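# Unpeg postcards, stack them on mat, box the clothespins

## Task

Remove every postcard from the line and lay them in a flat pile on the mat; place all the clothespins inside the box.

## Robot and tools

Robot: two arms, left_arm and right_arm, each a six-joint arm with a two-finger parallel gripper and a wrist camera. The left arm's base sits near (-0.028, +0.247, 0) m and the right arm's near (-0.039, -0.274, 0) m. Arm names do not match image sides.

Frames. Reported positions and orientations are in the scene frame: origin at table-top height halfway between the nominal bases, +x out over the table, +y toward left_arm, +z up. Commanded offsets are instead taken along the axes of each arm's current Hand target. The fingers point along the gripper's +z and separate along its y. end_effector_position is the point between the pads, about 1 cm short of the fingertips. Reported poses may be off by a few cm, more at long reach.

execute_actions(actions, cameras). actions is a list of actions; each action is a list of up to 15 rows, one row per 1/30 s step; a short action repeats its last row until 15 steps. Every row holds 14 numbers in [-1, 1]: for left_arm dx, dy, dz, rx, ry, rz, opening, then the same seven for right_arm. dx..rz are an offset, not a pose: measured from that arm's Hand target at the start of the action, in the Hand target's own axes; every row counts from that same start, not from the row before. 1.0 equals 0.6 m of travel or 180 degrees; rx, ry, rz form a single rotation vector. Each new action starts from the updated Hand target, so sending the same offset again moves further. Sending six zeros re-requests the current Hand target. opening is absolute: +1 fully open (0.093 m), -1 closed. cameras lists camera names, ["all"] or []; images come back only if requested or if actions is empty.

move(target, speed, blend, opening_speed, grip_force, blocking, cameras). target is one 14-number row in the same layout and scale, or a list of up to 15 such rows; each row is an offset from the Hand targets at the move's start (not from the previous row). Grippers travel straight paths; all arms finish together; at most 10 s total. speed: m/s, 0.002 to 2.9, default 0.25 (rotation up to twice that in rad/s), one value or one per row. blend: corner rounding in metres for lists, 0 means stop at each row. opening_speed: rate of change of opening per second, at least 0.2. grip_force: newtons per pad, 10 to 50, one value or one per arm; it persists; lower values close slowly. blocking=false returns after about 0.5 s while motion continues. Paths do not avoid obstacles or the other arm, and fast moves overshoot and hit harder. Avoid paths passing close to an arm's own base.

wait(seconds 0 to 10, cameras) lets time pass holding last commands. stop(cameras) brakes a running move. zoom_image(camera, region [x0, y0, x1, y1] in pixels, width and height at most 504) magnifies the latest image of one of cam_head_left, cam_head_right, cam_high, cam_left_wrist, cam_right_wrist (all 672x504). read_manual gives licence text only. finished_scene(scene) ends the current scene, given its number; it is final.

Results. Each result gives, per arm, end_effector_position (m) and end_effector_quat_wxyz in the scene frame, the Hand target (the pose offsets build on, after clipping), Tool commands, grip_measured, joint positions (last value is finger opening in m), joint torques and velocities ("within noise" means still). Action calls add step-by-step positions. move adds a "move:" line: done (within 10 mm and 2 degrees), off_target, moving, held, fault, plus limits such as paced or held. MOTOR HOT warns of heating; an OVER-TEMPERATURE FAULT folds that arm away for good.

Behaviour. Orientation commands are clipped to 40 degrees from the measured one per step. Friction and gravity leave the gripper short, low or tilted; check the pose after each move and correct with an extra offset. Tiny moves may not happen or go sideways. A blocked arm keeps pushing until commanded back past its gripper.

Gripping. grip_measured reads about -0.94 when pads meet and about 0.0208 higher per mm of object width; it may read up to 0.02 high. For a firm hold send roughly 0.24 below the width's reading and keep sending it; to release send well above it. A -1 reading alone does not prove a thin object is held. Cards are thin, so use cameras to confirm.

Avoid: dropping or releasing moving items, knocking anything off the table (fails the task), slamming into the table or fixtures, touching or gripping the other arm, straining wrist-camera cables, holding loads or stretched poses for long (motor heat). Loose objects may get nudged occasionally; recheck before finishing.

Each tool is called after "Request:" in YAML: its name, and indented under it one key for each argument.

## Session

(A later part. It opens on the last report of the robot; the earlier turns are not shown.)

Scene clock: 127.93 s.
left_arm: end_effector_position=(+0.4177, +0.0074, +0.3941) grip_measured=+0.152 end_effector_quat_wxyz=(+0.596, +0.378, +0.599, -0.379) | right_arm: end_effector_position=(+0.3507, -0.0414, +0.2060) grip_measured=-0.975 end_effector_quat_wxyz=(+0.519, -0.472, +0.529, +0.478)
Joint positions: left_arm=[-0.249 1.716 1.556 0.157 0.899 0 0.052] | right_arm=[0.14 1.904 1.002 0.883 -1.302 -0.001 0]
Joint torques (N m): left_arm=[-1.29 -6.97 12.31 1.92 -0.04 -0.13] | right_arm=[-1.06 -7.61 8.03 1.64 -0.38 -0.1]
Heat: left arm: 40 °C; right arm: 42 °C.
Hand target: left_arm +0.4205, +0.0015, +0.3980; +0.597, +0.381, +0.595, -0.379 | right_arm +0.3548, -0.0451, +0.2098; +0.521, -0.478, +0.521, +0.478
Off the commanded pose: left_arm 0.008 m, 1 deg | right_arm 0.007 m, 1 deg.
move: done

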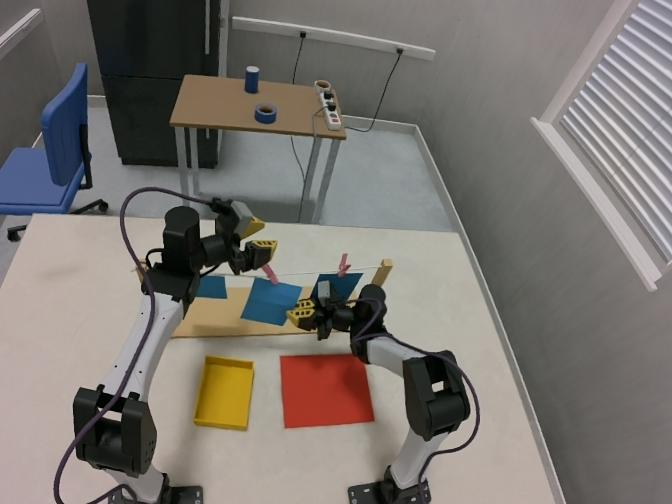

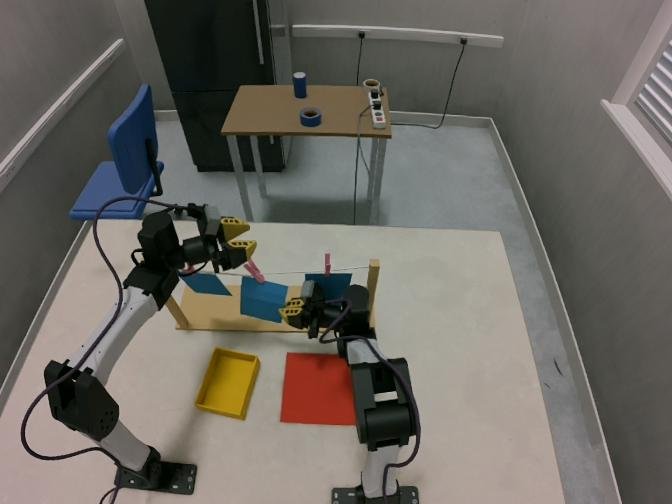

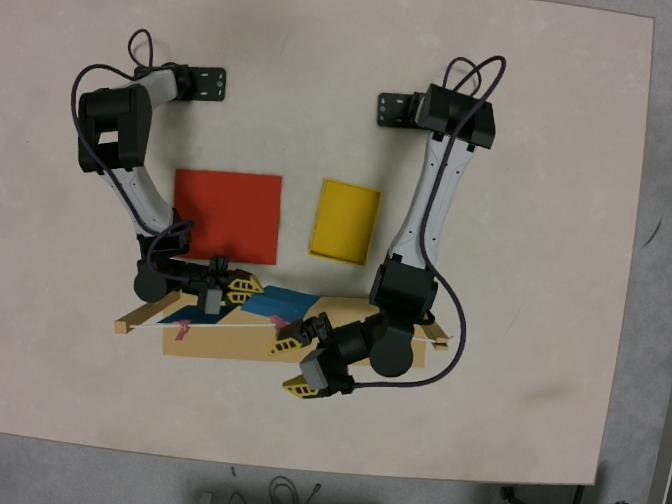

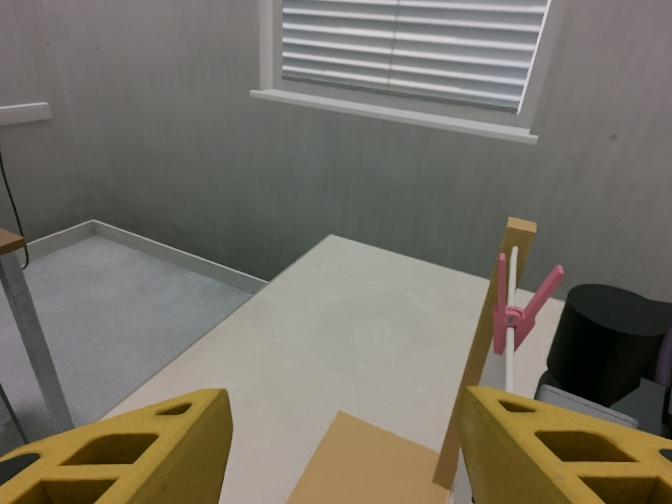

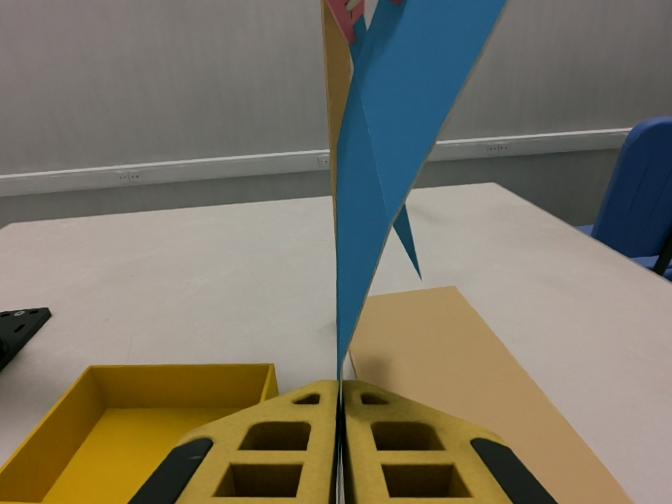

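Request:
move:
  target: [0,0,0,0,0,0,0.15,0.02,-0.06,-0.0,-0.0,0,0,-1]
  speed: 0.1
  cameras: ["cam_head_left","cam_head_right","cam_high","cam_right_wrist"]

Request:
zoom_image:
  camera: "cam_head_left"
  region: [210, 230, 330, 340]

Request:
zoom_image:
  camera: "cam_high"
  region: [200, 280, 350, 400]

Request:
zoom_image:
  camera: "cam_head_right"
  region: [210, 230, 330, 340]

Scene clock: 132.03 s.
left_arm: end_effector_position=(+0.4177, +0.0074, +0.3941) grip_measured=+0.152 end_effector_quat_wxyz=(+0.596, +0.378, +0.599, -0.379) | right_arm: end_effector_position=(+0.3859, -0.0433, +0.1953) grip_measured=-0.975 end_effector_quat_wxyz=(+0.519, -0.474, +0.526, +0.479)
Joint positions: left_arm=[-0.249 1.716 1.556 0.157 0.899 0 0.052] | right_arm=[0.12 2.04 1.153 0.875 -1.327 -0.001 0]
Joint torques (N m): left_arm=[-1.58 -6.86 12.33 1.95 -0.07 -0.06] | right_arm=[-1.18 -8.61 7.97 1.59 -0.32 -0.06]
Heat: left arm: 41 °C; right arm: 42 °C.
Hand target: left_arm +0.4205, +0.0015, +0.3980; +0.597, +0.381, +0.595, -0.379 | right_arm +0.3907, -0.0483, +0.1978; +0.521, -0.478, +0.521, +0.478
Off the commanded pose: left_arm 0.008 m, 1 deg | right_arm 0.007 m, 1 deg.
move: done
Images, in order (width x height): cam_head_left 672x504, cam_head_right 672x504, cam_high 672x504, cam_right_wrist 672x504.

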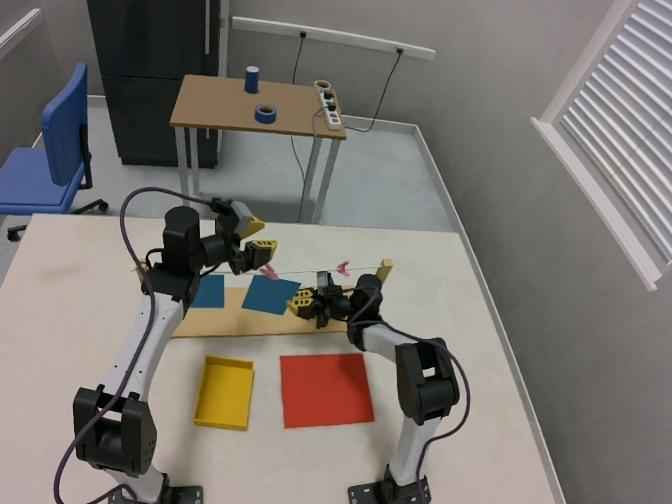

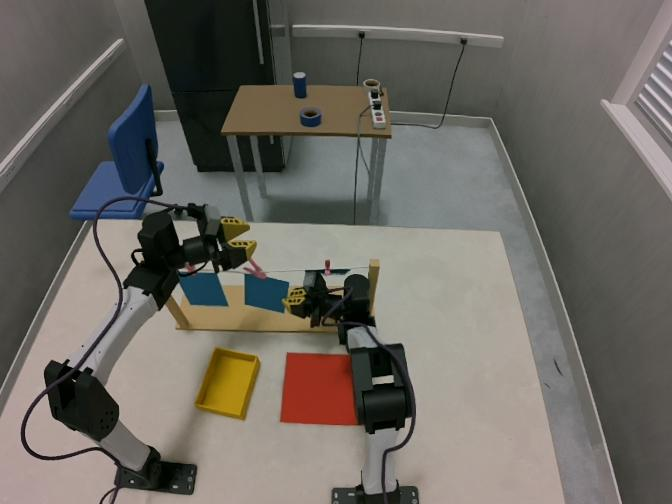

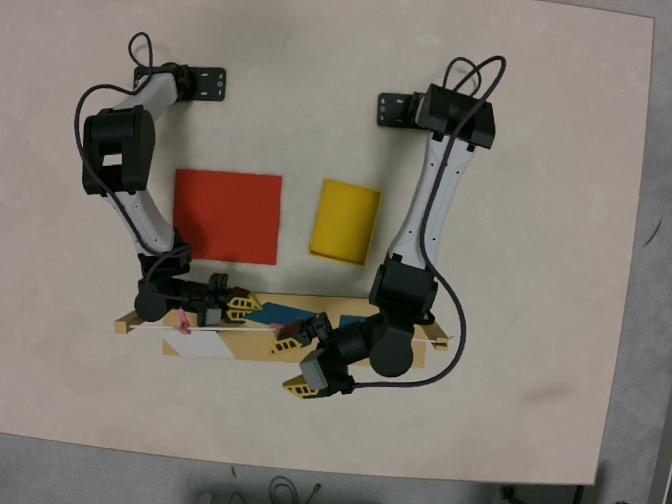

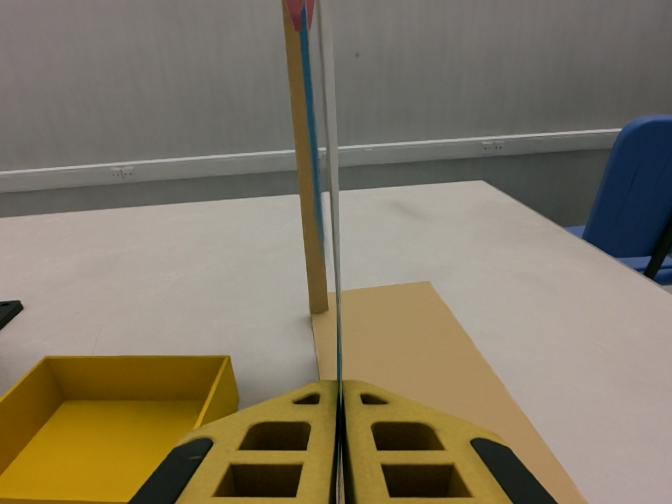

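Scaled by 4.200.

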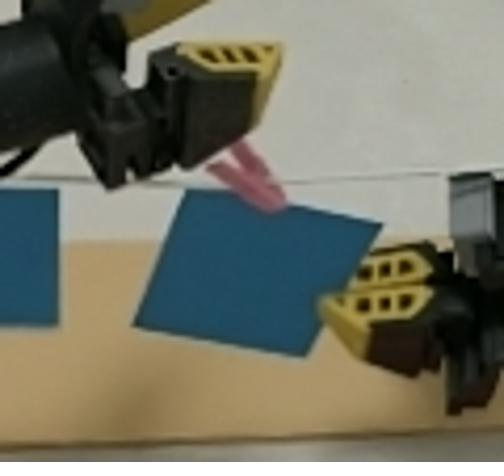

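Scaled by 3.360.

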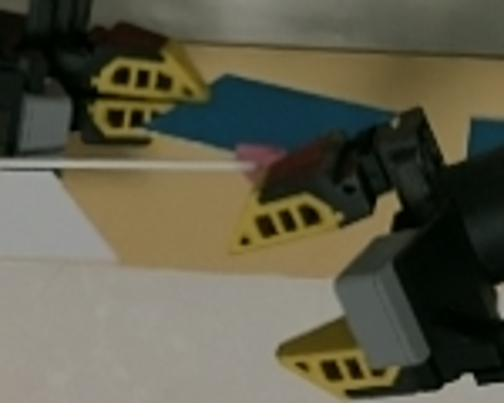

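Scaled by 4.200.

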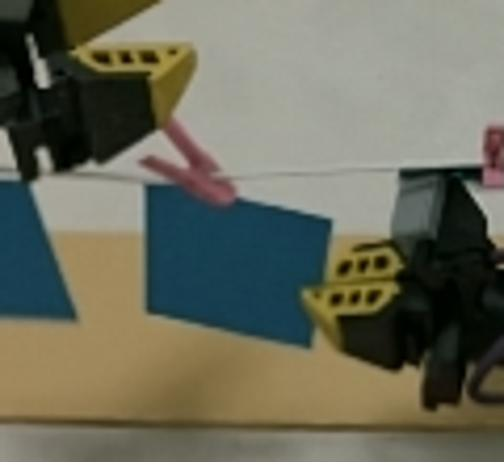

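Request:
move:
  target: [0,0,0,0,0,0,0.15,-0.055,-0.03,-0.0,-0.0,0.11,0,-1]
  speed: 0.1
  cameras: ["cam_head_left","cam_head_right","cam_high","cam_right_wrist"]

Request:
zoom_image:
  camera: "cam_head_left"
  region: [210, 230, 330, 340]

Request:
zoom_image:
  camera: "cam_high"
  region: [200, 280, 350, 400]

Request:
zoom_image:
  camera: "cam_head_right"
  region: [210, 230, 330, 340]

Scene clock: 140.67 s.
left_arm: end_effector_position=(+0.4177, +0.0074, +0.3941) grip_measured=+0.152 end_effector_quat_wxyz=(+0.596, +0.378, +0.599, -0.379) | right_arm: end_effector_position=(+0.4032, -0.0489, +0.2286) grip_measured=-0.975 end_effector_quat_wxyz=(+0.418, -0.548, +0.606, +0.396)
Joint positions: left_arm=[-0.249 1.716 1.556 0.157 0.899 0 0.052] | right_arm=[0.122 2.057 1.819 -0.762 -1.16 -0.936 0]
Joint torques (N m): left_arm=[-1.29 -6.97 12.36 1.89 -0.03 -0.09] | right_arm=[-0.34 -9.31 8.94 1.18 -0.66 -0.15]
Heat: left arm: 42 °C; right arm: 41 °C.
Hand target: left_arm +0.4205, +0.0015, +0.3980; +0.597, +0.381, +0.595, -0.379 | right_arm +0.4087, -0.0499, +0.2307; +0.424, -0.553, +0.603, +0.389
Off the commanded pose: left_arm 0.008 m, 1 deg | right_arm 0.006 m, 1 deg.
move: done
Images, in order (width x height): cam_head_left 672x504, cam_head_right 672x504, cam_high 672x504, cam_right_wrist 672x504.

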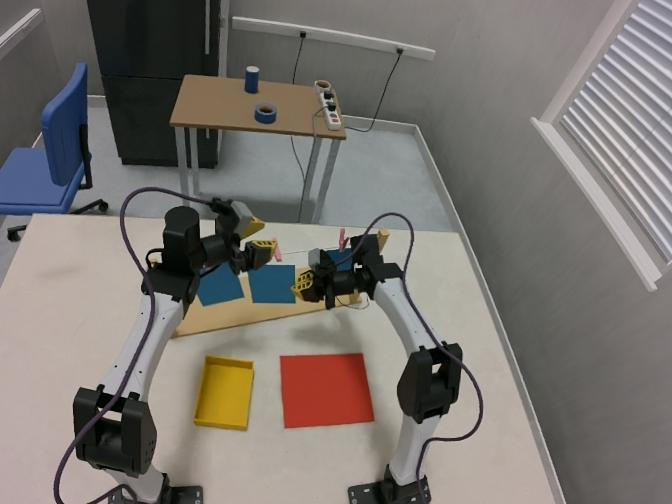

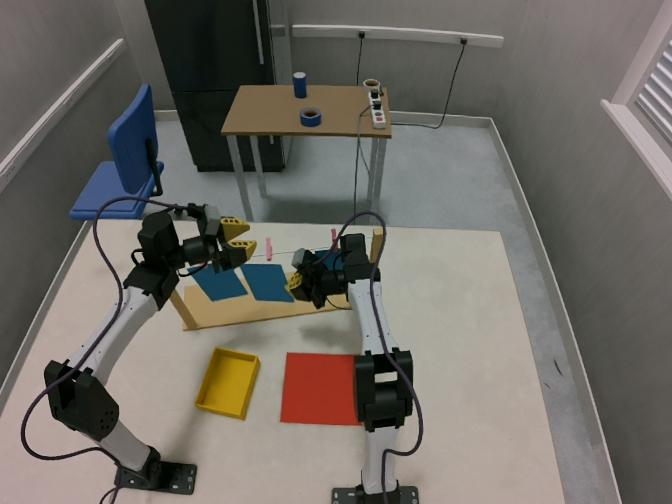

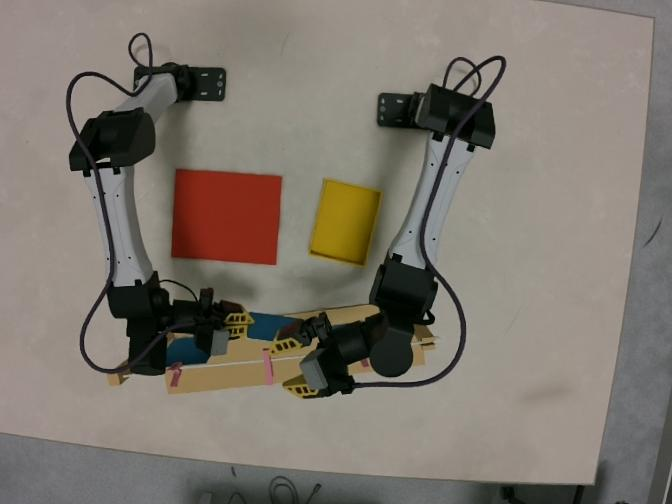

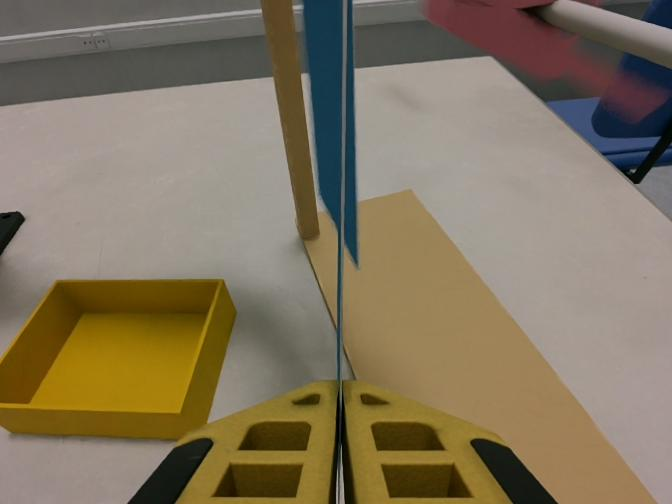

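Scaled by 4.200.

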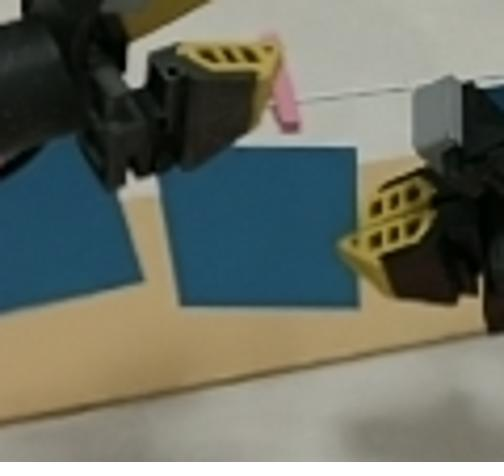

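Scaled by 3.360.

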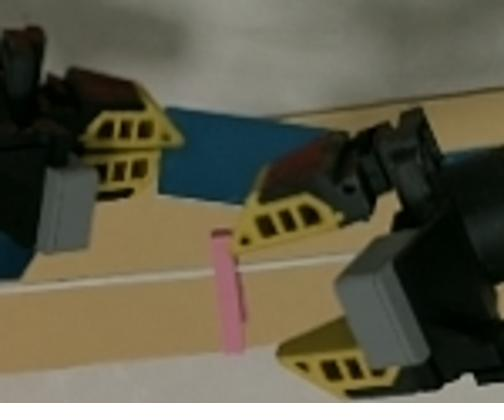

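Scaled by 4.200.

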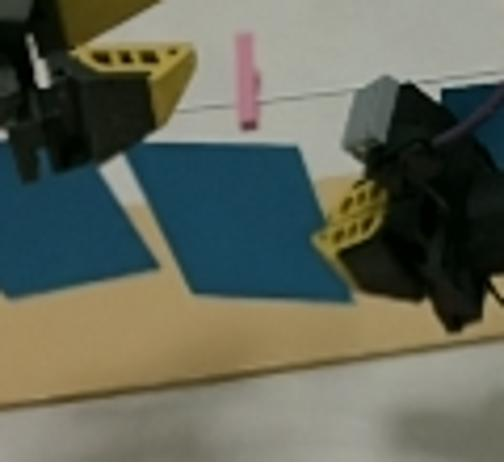

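Request:
move:
  target: [0,0,0,0,0,0,0.15,0.008,0.28,-0.023,0,0,0,-1]
  speed: 0.12
  cameras: ["all"]

Scene clock: 148.17 s.
left_arm: end_effector_position=(+0.4177, +0.0074, +0.3941) grip_measured=+0.152 end_effector_quat_wxyz=(+0.596, +0.378, +0.599, -0.379) | right_arm: end_effector_position=(+0.2408, -0.0506, +0.2245) grip_measured=-0.975 end_effector_quat_wxyz=(+0.410, -0.547, +0.612, +0.398)
Joint positions: left_arm=[-0.249 1.716 1.556 0.157 0.899 0 0.052] | right_arm=[0.207 1.419 1.042 -0.504 -1.105 -0.784 0]
Joint torques (N m): left_arm=[-1.43 -6.9 12.42 1.9 -0.05 -0.08] | right_arm=[0.27 -7.17 6.17 1.53 -0.55 -0.05]
Heat: left arm: 43 °C; right arm: 42 °C.
Hand target: left_arm +0.4205, +0.0015, +0.3980; +0.597, +0.381, +0.595, -0.379 | right_arm +0.2400, -0.0499, +0.2310; +0.424, -0.553, +0.603, +0.389
Off the commanded pose: left_arm 0.008 m, 1 deg | right_arm 0.007 m, 2 deg.
move: done

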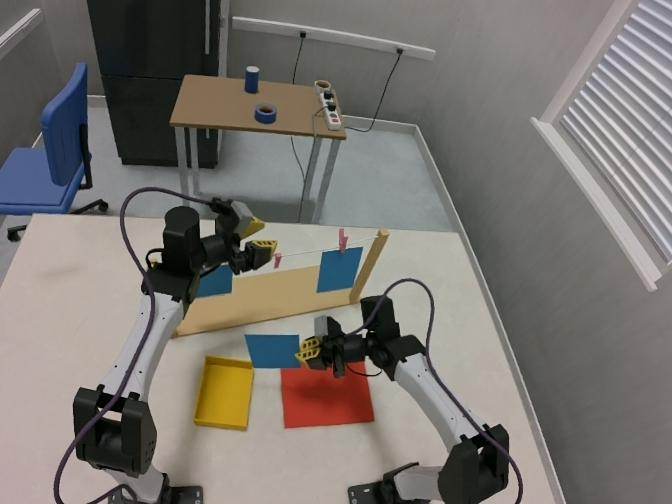

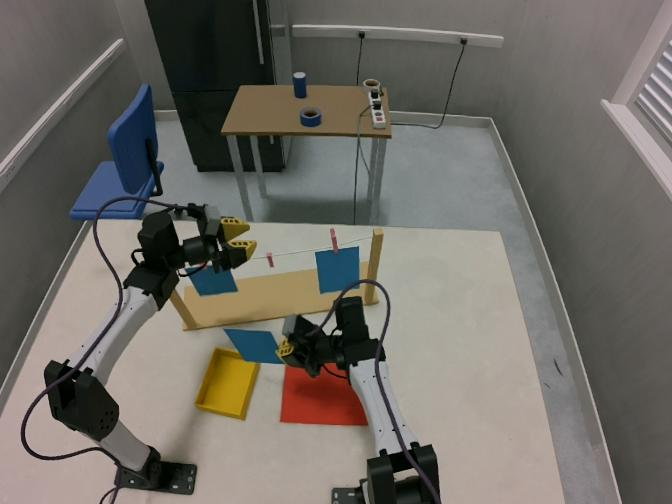

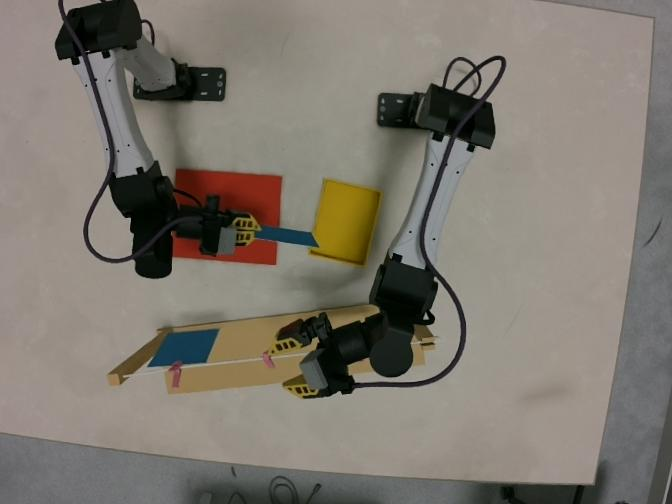

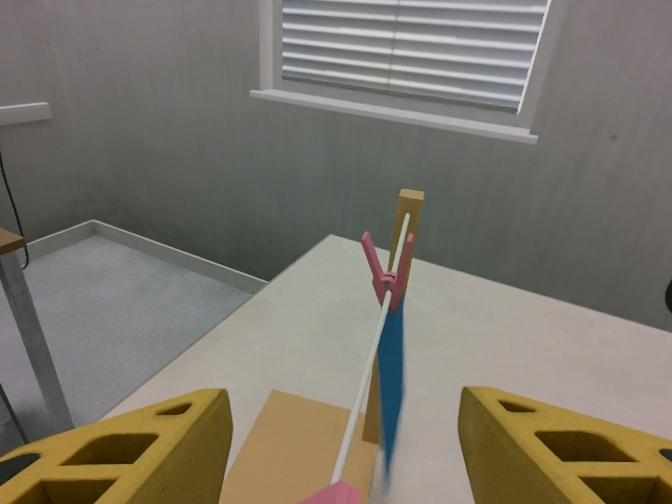

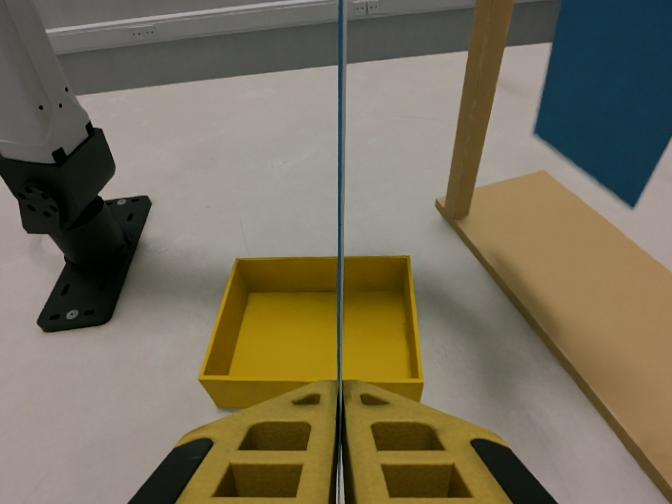

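Request:
move:
  target: [0,0,0,0,0,0,0.15,0.292,-0.047,-0.166,0.025,0.064,0.486,-1]
  cameras: ["cam_head_left","cam_right_wrist","cam_high"]

Scene clock: 162.37 s.
left_arm: end_effector_position=(+0.4177, +0.0074, +0.3941) grip_measured=+0.152 end_effector_quat_wxyz=(+0.596, +0.378, +0.599, -0.379) | right_arm: end_effector_position=(+0.2513, -0.2022, +0.0992) grip_measured=-0.975 end_effector_quat_wxyz=(+0.001, -0.001, +0.864, +0.503)
Joint positions: left_arm=[-0.249 1.716 1.556 0.157 0.899 0 0.052] | right_arm=[-0.284 1.896 1.189 -1.276 -1.002 -0.482 0]
Joint torques (N m): left_arm=[-1.33 -6.84 12.41 1.93 -0.06 -0.1] | right_arm=[-0.35 -6.65 6.6 -0.38 -0.54 -0.08]
Heat: left arm: 45 °C; right arm: 40 °C.
Hand target: left_arm +0.4205, +0.0015, +0.3980; +0.597, +0.381, +0.595, -0.379 | right_arm +0.2548, -0.2048, +0.0999; +0.000, +0.000, +0.866, +0.500
Off the commanded pose: left_arm 0.008 m, 1 deg | right_arm 0.004 m, 0 deg.
move: done
Images, in order (width x height): cam_head_left 672x504, cam_high 672x504, cam_right_wrist 672x504.

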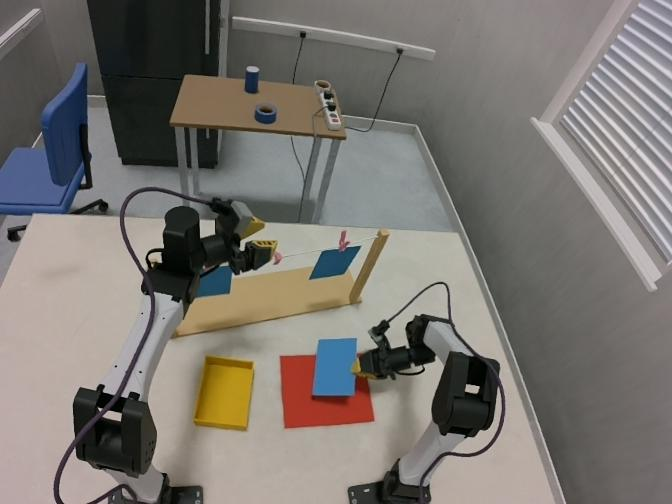

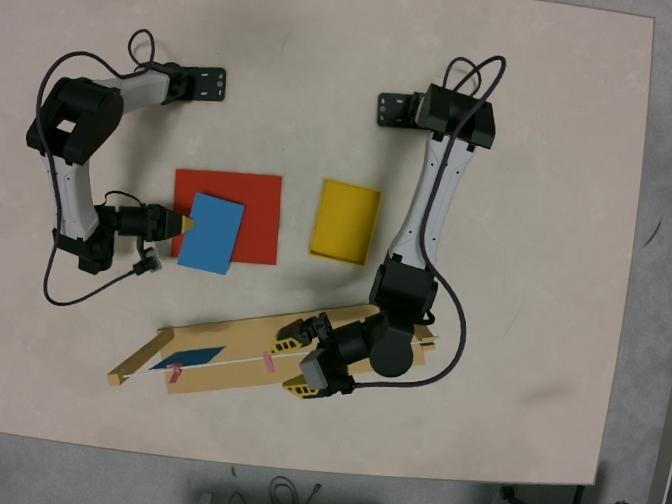

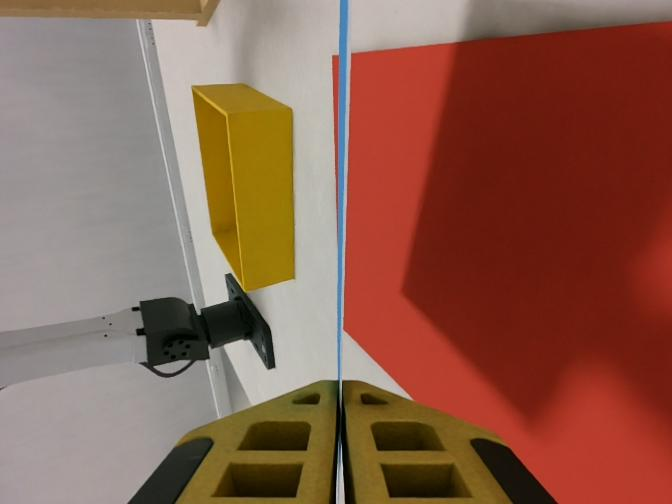

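Request:
move:
  target:
    - [0,0,0,0,0,0,0.15,0.042,-0.08,0.104,0,0.048,-0.028,-1]
    - [0,0,0,0,0,0,0.15,0.042,-0.08,0.104,0,0.048,-0.028,-0.7]
    - [0,0,0,0,0,0,0.15,0.042,-0.08,-0.03,0,0.048,-0.028,-0.7]
  speed: 0.1
  opening_speed: 0.4
  cameras: ["cam_head_left","cam_right_wrist","cam_high"]

Scene clock: 171.13 s.
left_arm: end_effector_position=(+0.4177, +0.0074, +0.3941) grip_measured=+0.152 end_effector_quat_wxyz=(+0.596, +0.378, +0.599, -0.379) | right_arm: end_effector_position=(+0.2282, -0.2427, +0.0676) grip_measured=-0.702 end_effector_quat_wxyz=(-0.040, -0.071, +0.863, +0.498)
Joint positions: left_arm=[-0.249 1.716 1.556 0.157 0.899 0 0.052] | right_arm=[-0.401 2.082 1.27 -1.48 -0.843 -0.868 0.012]
Joint torques (N m): left_arm=[-1.4 -6.8 12.29 1.91 -0.07 -0.09] | right_arm=[-0.13 -7.13 5.53 -0.96 -0.4 -0.3]
Heat: left arm: 46 °C; right arm: 40 °C.
Hand target: left_arm +0.4205, +0.0015, +0.3980; +0.597, +0.381, +0.595, -0.379 | right_arm +0.2296, -0.2444, +0.0674; -0.043, -0.076, +0.863, +0.498
Off the commanded pose: left_arm 0.008 m, 1 deg | right_arm 0.002 m, 1 deg.
move: done
Images, in order (width x height): cam_head_left 672x504, cam_high 672x504, cam_right_wrist 672x504.

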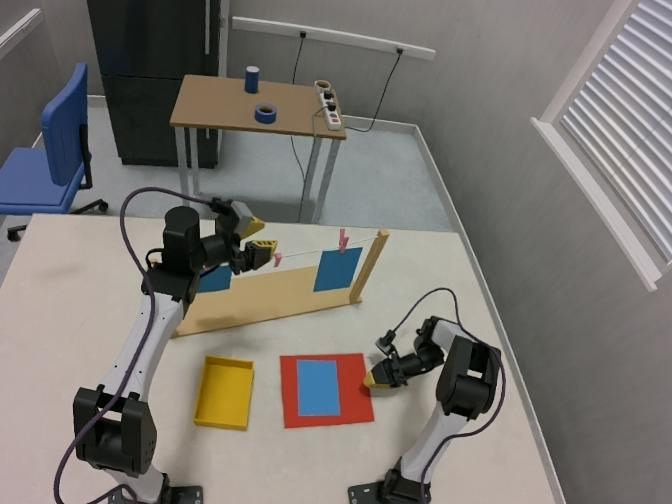

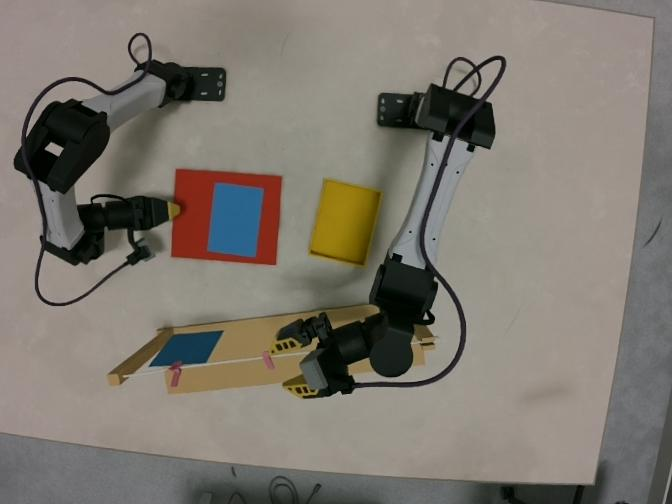

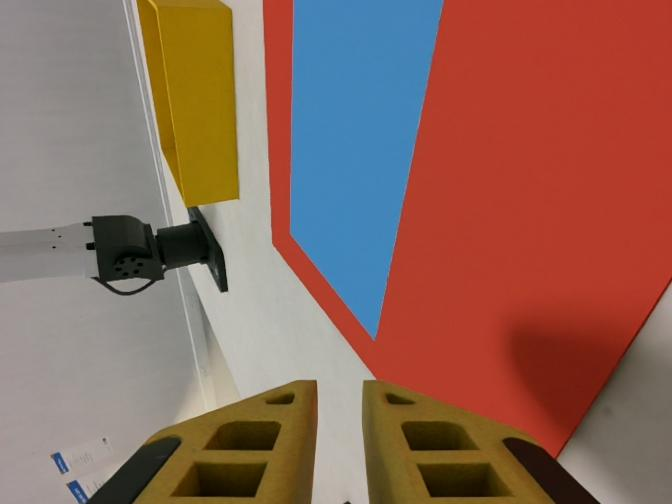

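Request:
move:
  target: [0,0.046,0.058,0,0,0,0.15,0,0,0,0,0,0,-0.7]
  cameras: ["all"]

Request:
zoom_image:
  camera: "cam_high"
  region: [150, 280, 450, 420]

Request:
zoom_image:
  camera: "cam_head_right"
  region: [160, 210, 400, 340]

Scene clock: 179.37 s.
left_arm: end_effector_position=(+0.4575, -0.0140, +0.3960) grip_measured=+0.152 end_effector_quat_wxyz=(+0.598, +0.379, +0.596, -0.379) | right_arm: end_effector_position=(+0.2281, -0.2427, +0.0676) grip_measured=-0.702 end_effector_quat_wxyz=(-0.041, -0.071, +0.863, +0.498)
Joint positions: left_arm=[-0.276 1.893 1.779 0.117 0.875 0 0.052] | right_arm=[-0.401 2.082 1.27 -1.48 -0.842 -0.868 0.012]
Joint torques (N m): left_arm=[-1.02 -8.43 12.22 1.91 0 -0.07] | right_arm=[-0.12 -7.12 5.52 -0.95 -0.41 -0.24]
Heat: left arm: 46 °C; right arm: 40 °C.
Hand target: left_arm +0.4603, -0.0183, +0.3981; +0.597, +0.381, +0.595, -0.379 | right_arm +0.2296, -0.2444, +0.0673; -0.043, -0.076, +0.863, +0.497
Off the commanded pose: left_arm 0.006 m, 0 deg | right_arm 0.002 m, 1 deg.
move: done

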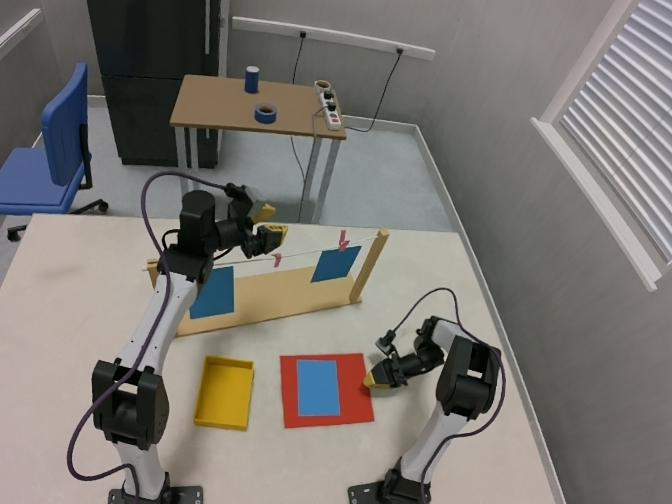

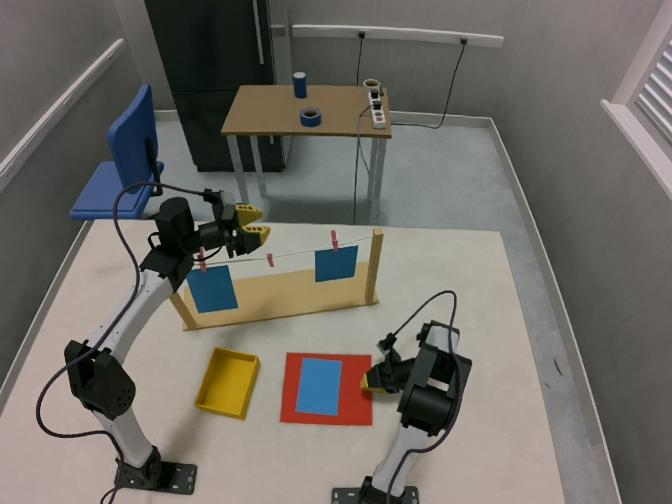

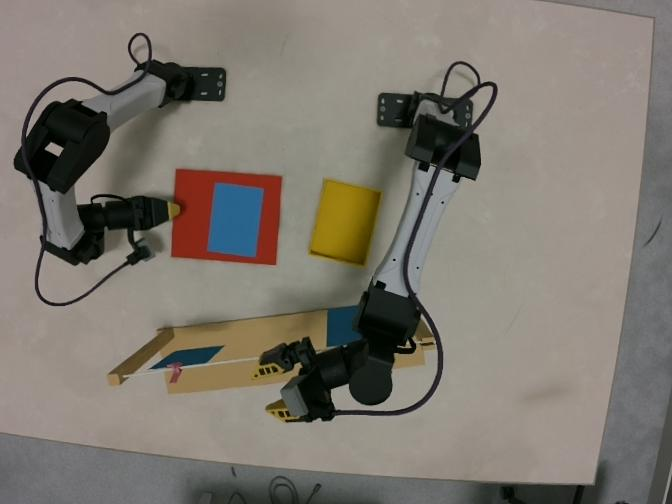

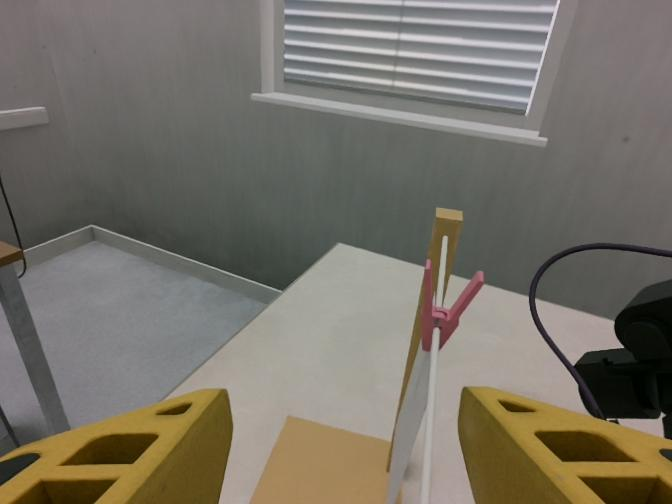

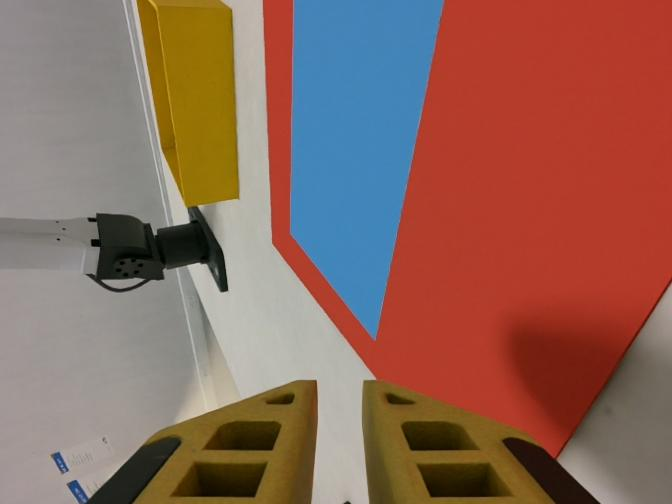

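Scaled by 1.680.

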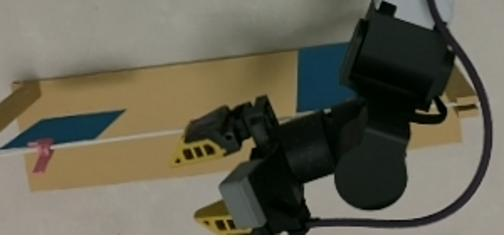

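Scaled by 2.100.

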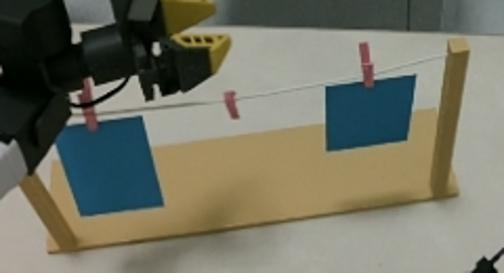

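Request:
move:
  target: [0,-0.1,-0.25,0,0,0,0.15,-0.098,0.562,0.095,0.301,-0.476,-0.222,0.3]
  cameras: ["all"]

Scene clock: 190.13 s.
left_arm: end_effector_position=(+0.3496, +0.0902, +0.3949) grip_measured=+0.152 end_effector_quat_wxyz=(+0.593, +0.376, +0.601, -0.381) | right_arm: end_effector_position=(+0.2484, -0.0188, +0.3308) grip_measured=+0.298 end_effector_quat_wxyz=(+0.704, -0.009, +0.710, +0.003)
Joint positions: left_arm=[-0.034 1.42 1.268 0.139 1.114 0 0.052] | right_arm=[1.097 1.324 0.941 0.363 1.111 0.01 0.06]
Joint torques (N m): left_arm=[0.49 -7.62 7.2 1.91 0.18 -0.07] | right_arm=[-0.01 -4.25 6.8 1.96 0.11 -0.09]
Heat: left arm: 46 °C; right arm: 40 °C.
Hand target: left_arm +0.3425, +0.0923, +0.3976; +0.597, +0.381, +0.595, -0.379 | right_arm +0.2491, -0.0192, +0.3307; +0.707, -0.001, +0.708, +0.001
Off the commanded pose: left_arm 0.008 m, 1 deg | right_arm 0.001 m, 1 deg.
move: done

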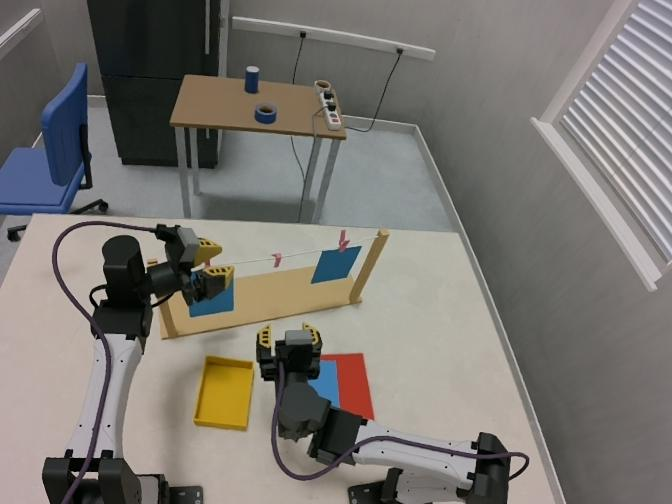

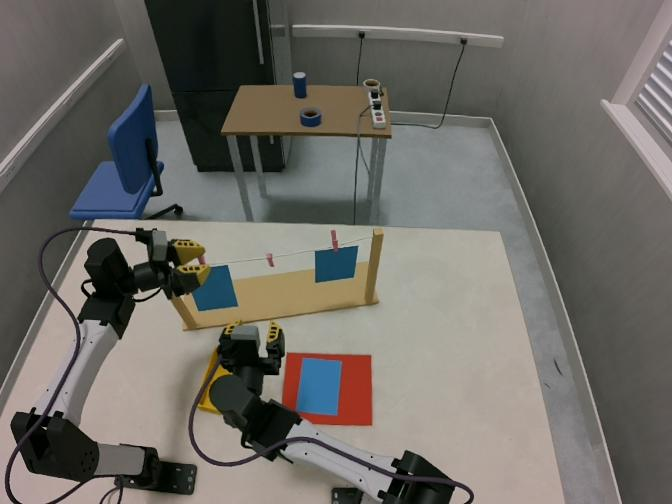

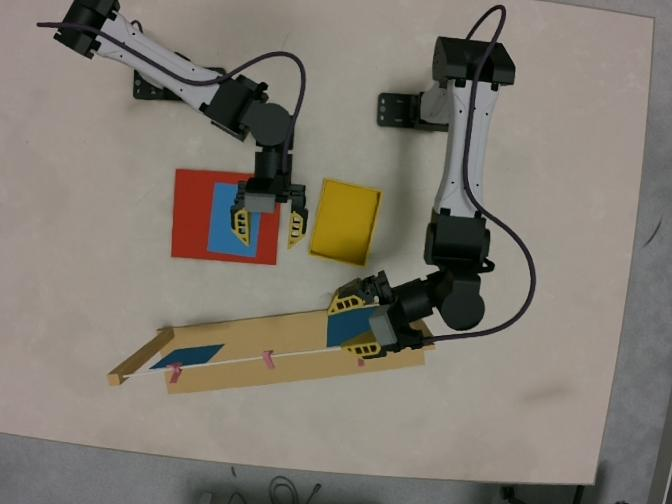

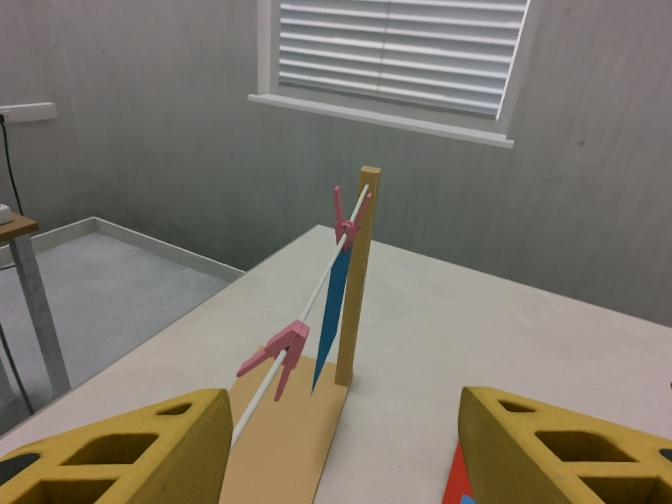

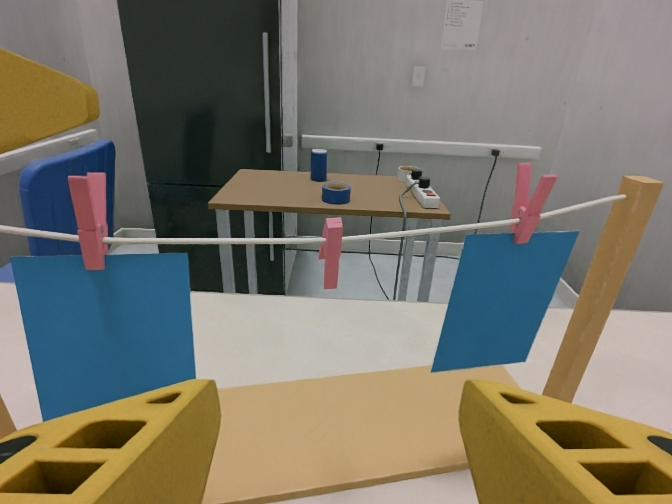

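Request:
move:
  target:
    - [0,0,0,0,0,0,0.15,0.11,0,0.0,0,0,0,0.3]
    - [0,0,0,0,0,0,0.15,0.11,0,0.36,0,0,0,0.3]
    - [0,0,0,0,0,0,0.15,0.11,0,0.36,0,0,0,-1]
  speed: 0.15
  opening_speed: 0.6
  cameras: ["all"]

Request:
zoom_image:
  camera: "cam_head_left"
  region: [160, 210, 400, 340]

Scene clock: 207.43 s.
left_arm: end_effector_position=(+0.3496, +0.0902, +0.3949) grip_measured=+0.152 end_effector_quat_wxyz=(+0.593, +0.376, +0.601, -0.381) | right_arm: end_effector_position=(+0.4593, -0.0169, +0.2578) grip_measured=-0.848 end_effector_quat_wxyz=(+0.702, -0.011, +0.712, +0.002)
Joint positions: left_arm=[-0.034 1.42 1.268 0.139 1.114 0 0.052] | right_arm=[0.623 1.922 1.276 0.627 0.637 -0.001 0.004]
Joint torques (N m): left_arm=[0.49 -7.65 7.21 1.91 0.15 -0.11] | right_arm=[-0.59 -8.65 9.4 2.01 0 -0.03]
Heat: left arm: 43 °C; right arm: 42 °C.
Hand target: left_arm +0.3425, +0.0923, +0.3976; +0.597, +0.381, +0.595, -0.379 | right_arm +0.4650, -0.0185, +0.2644; +0.707, -0.001, +0.708, +0.001
Off the commanded pose: left_arm 0.008 m, 1 deg | right_arm 0.009 m, 1 deg.
move: done

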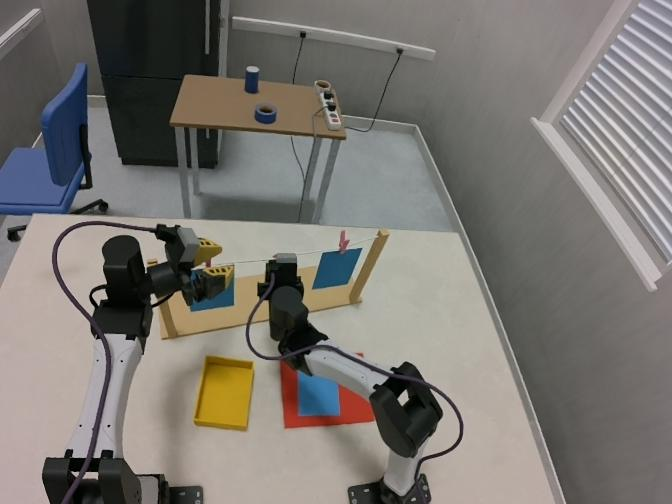

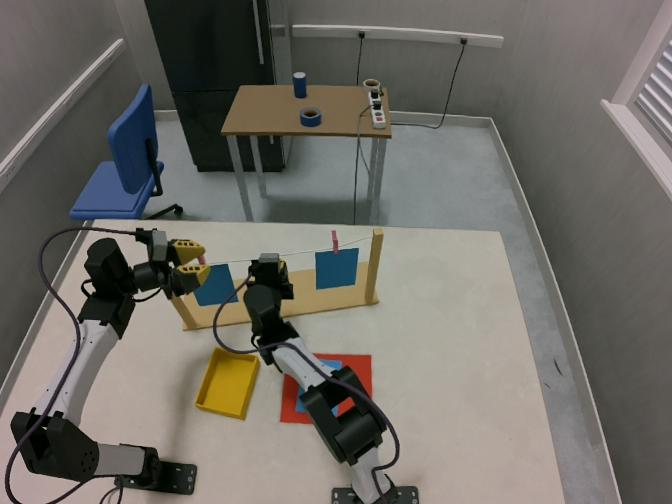

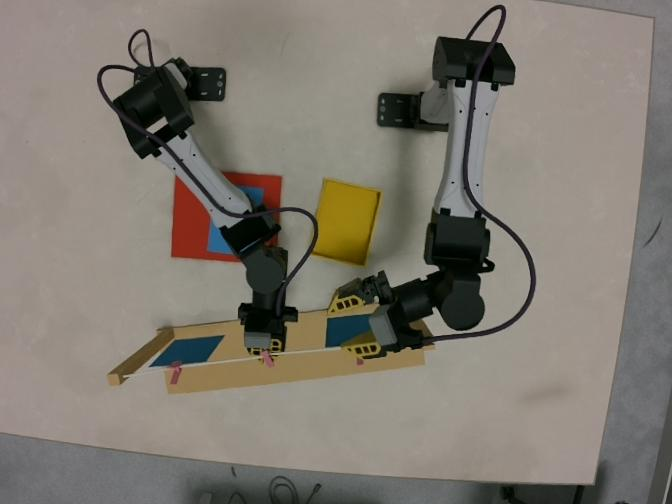

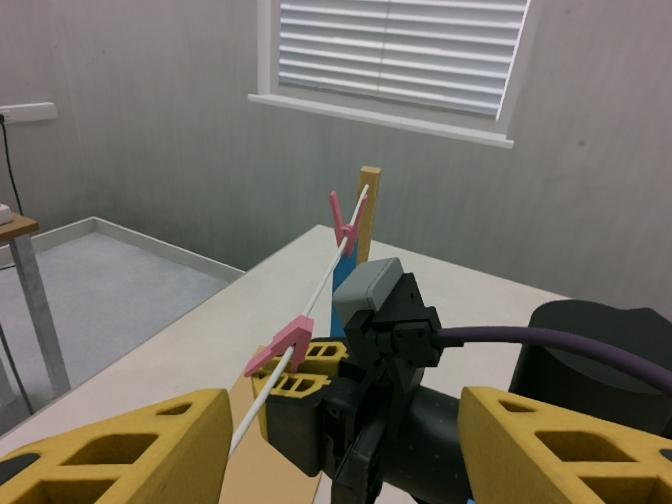

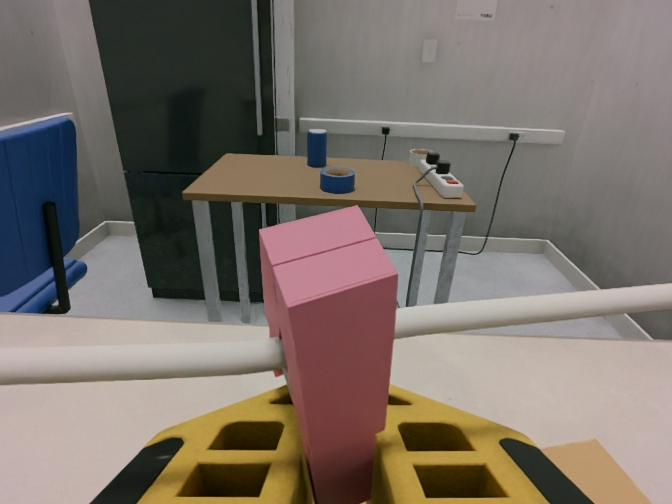

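Scaled by 2.100.

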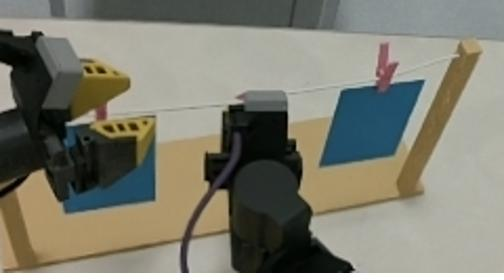

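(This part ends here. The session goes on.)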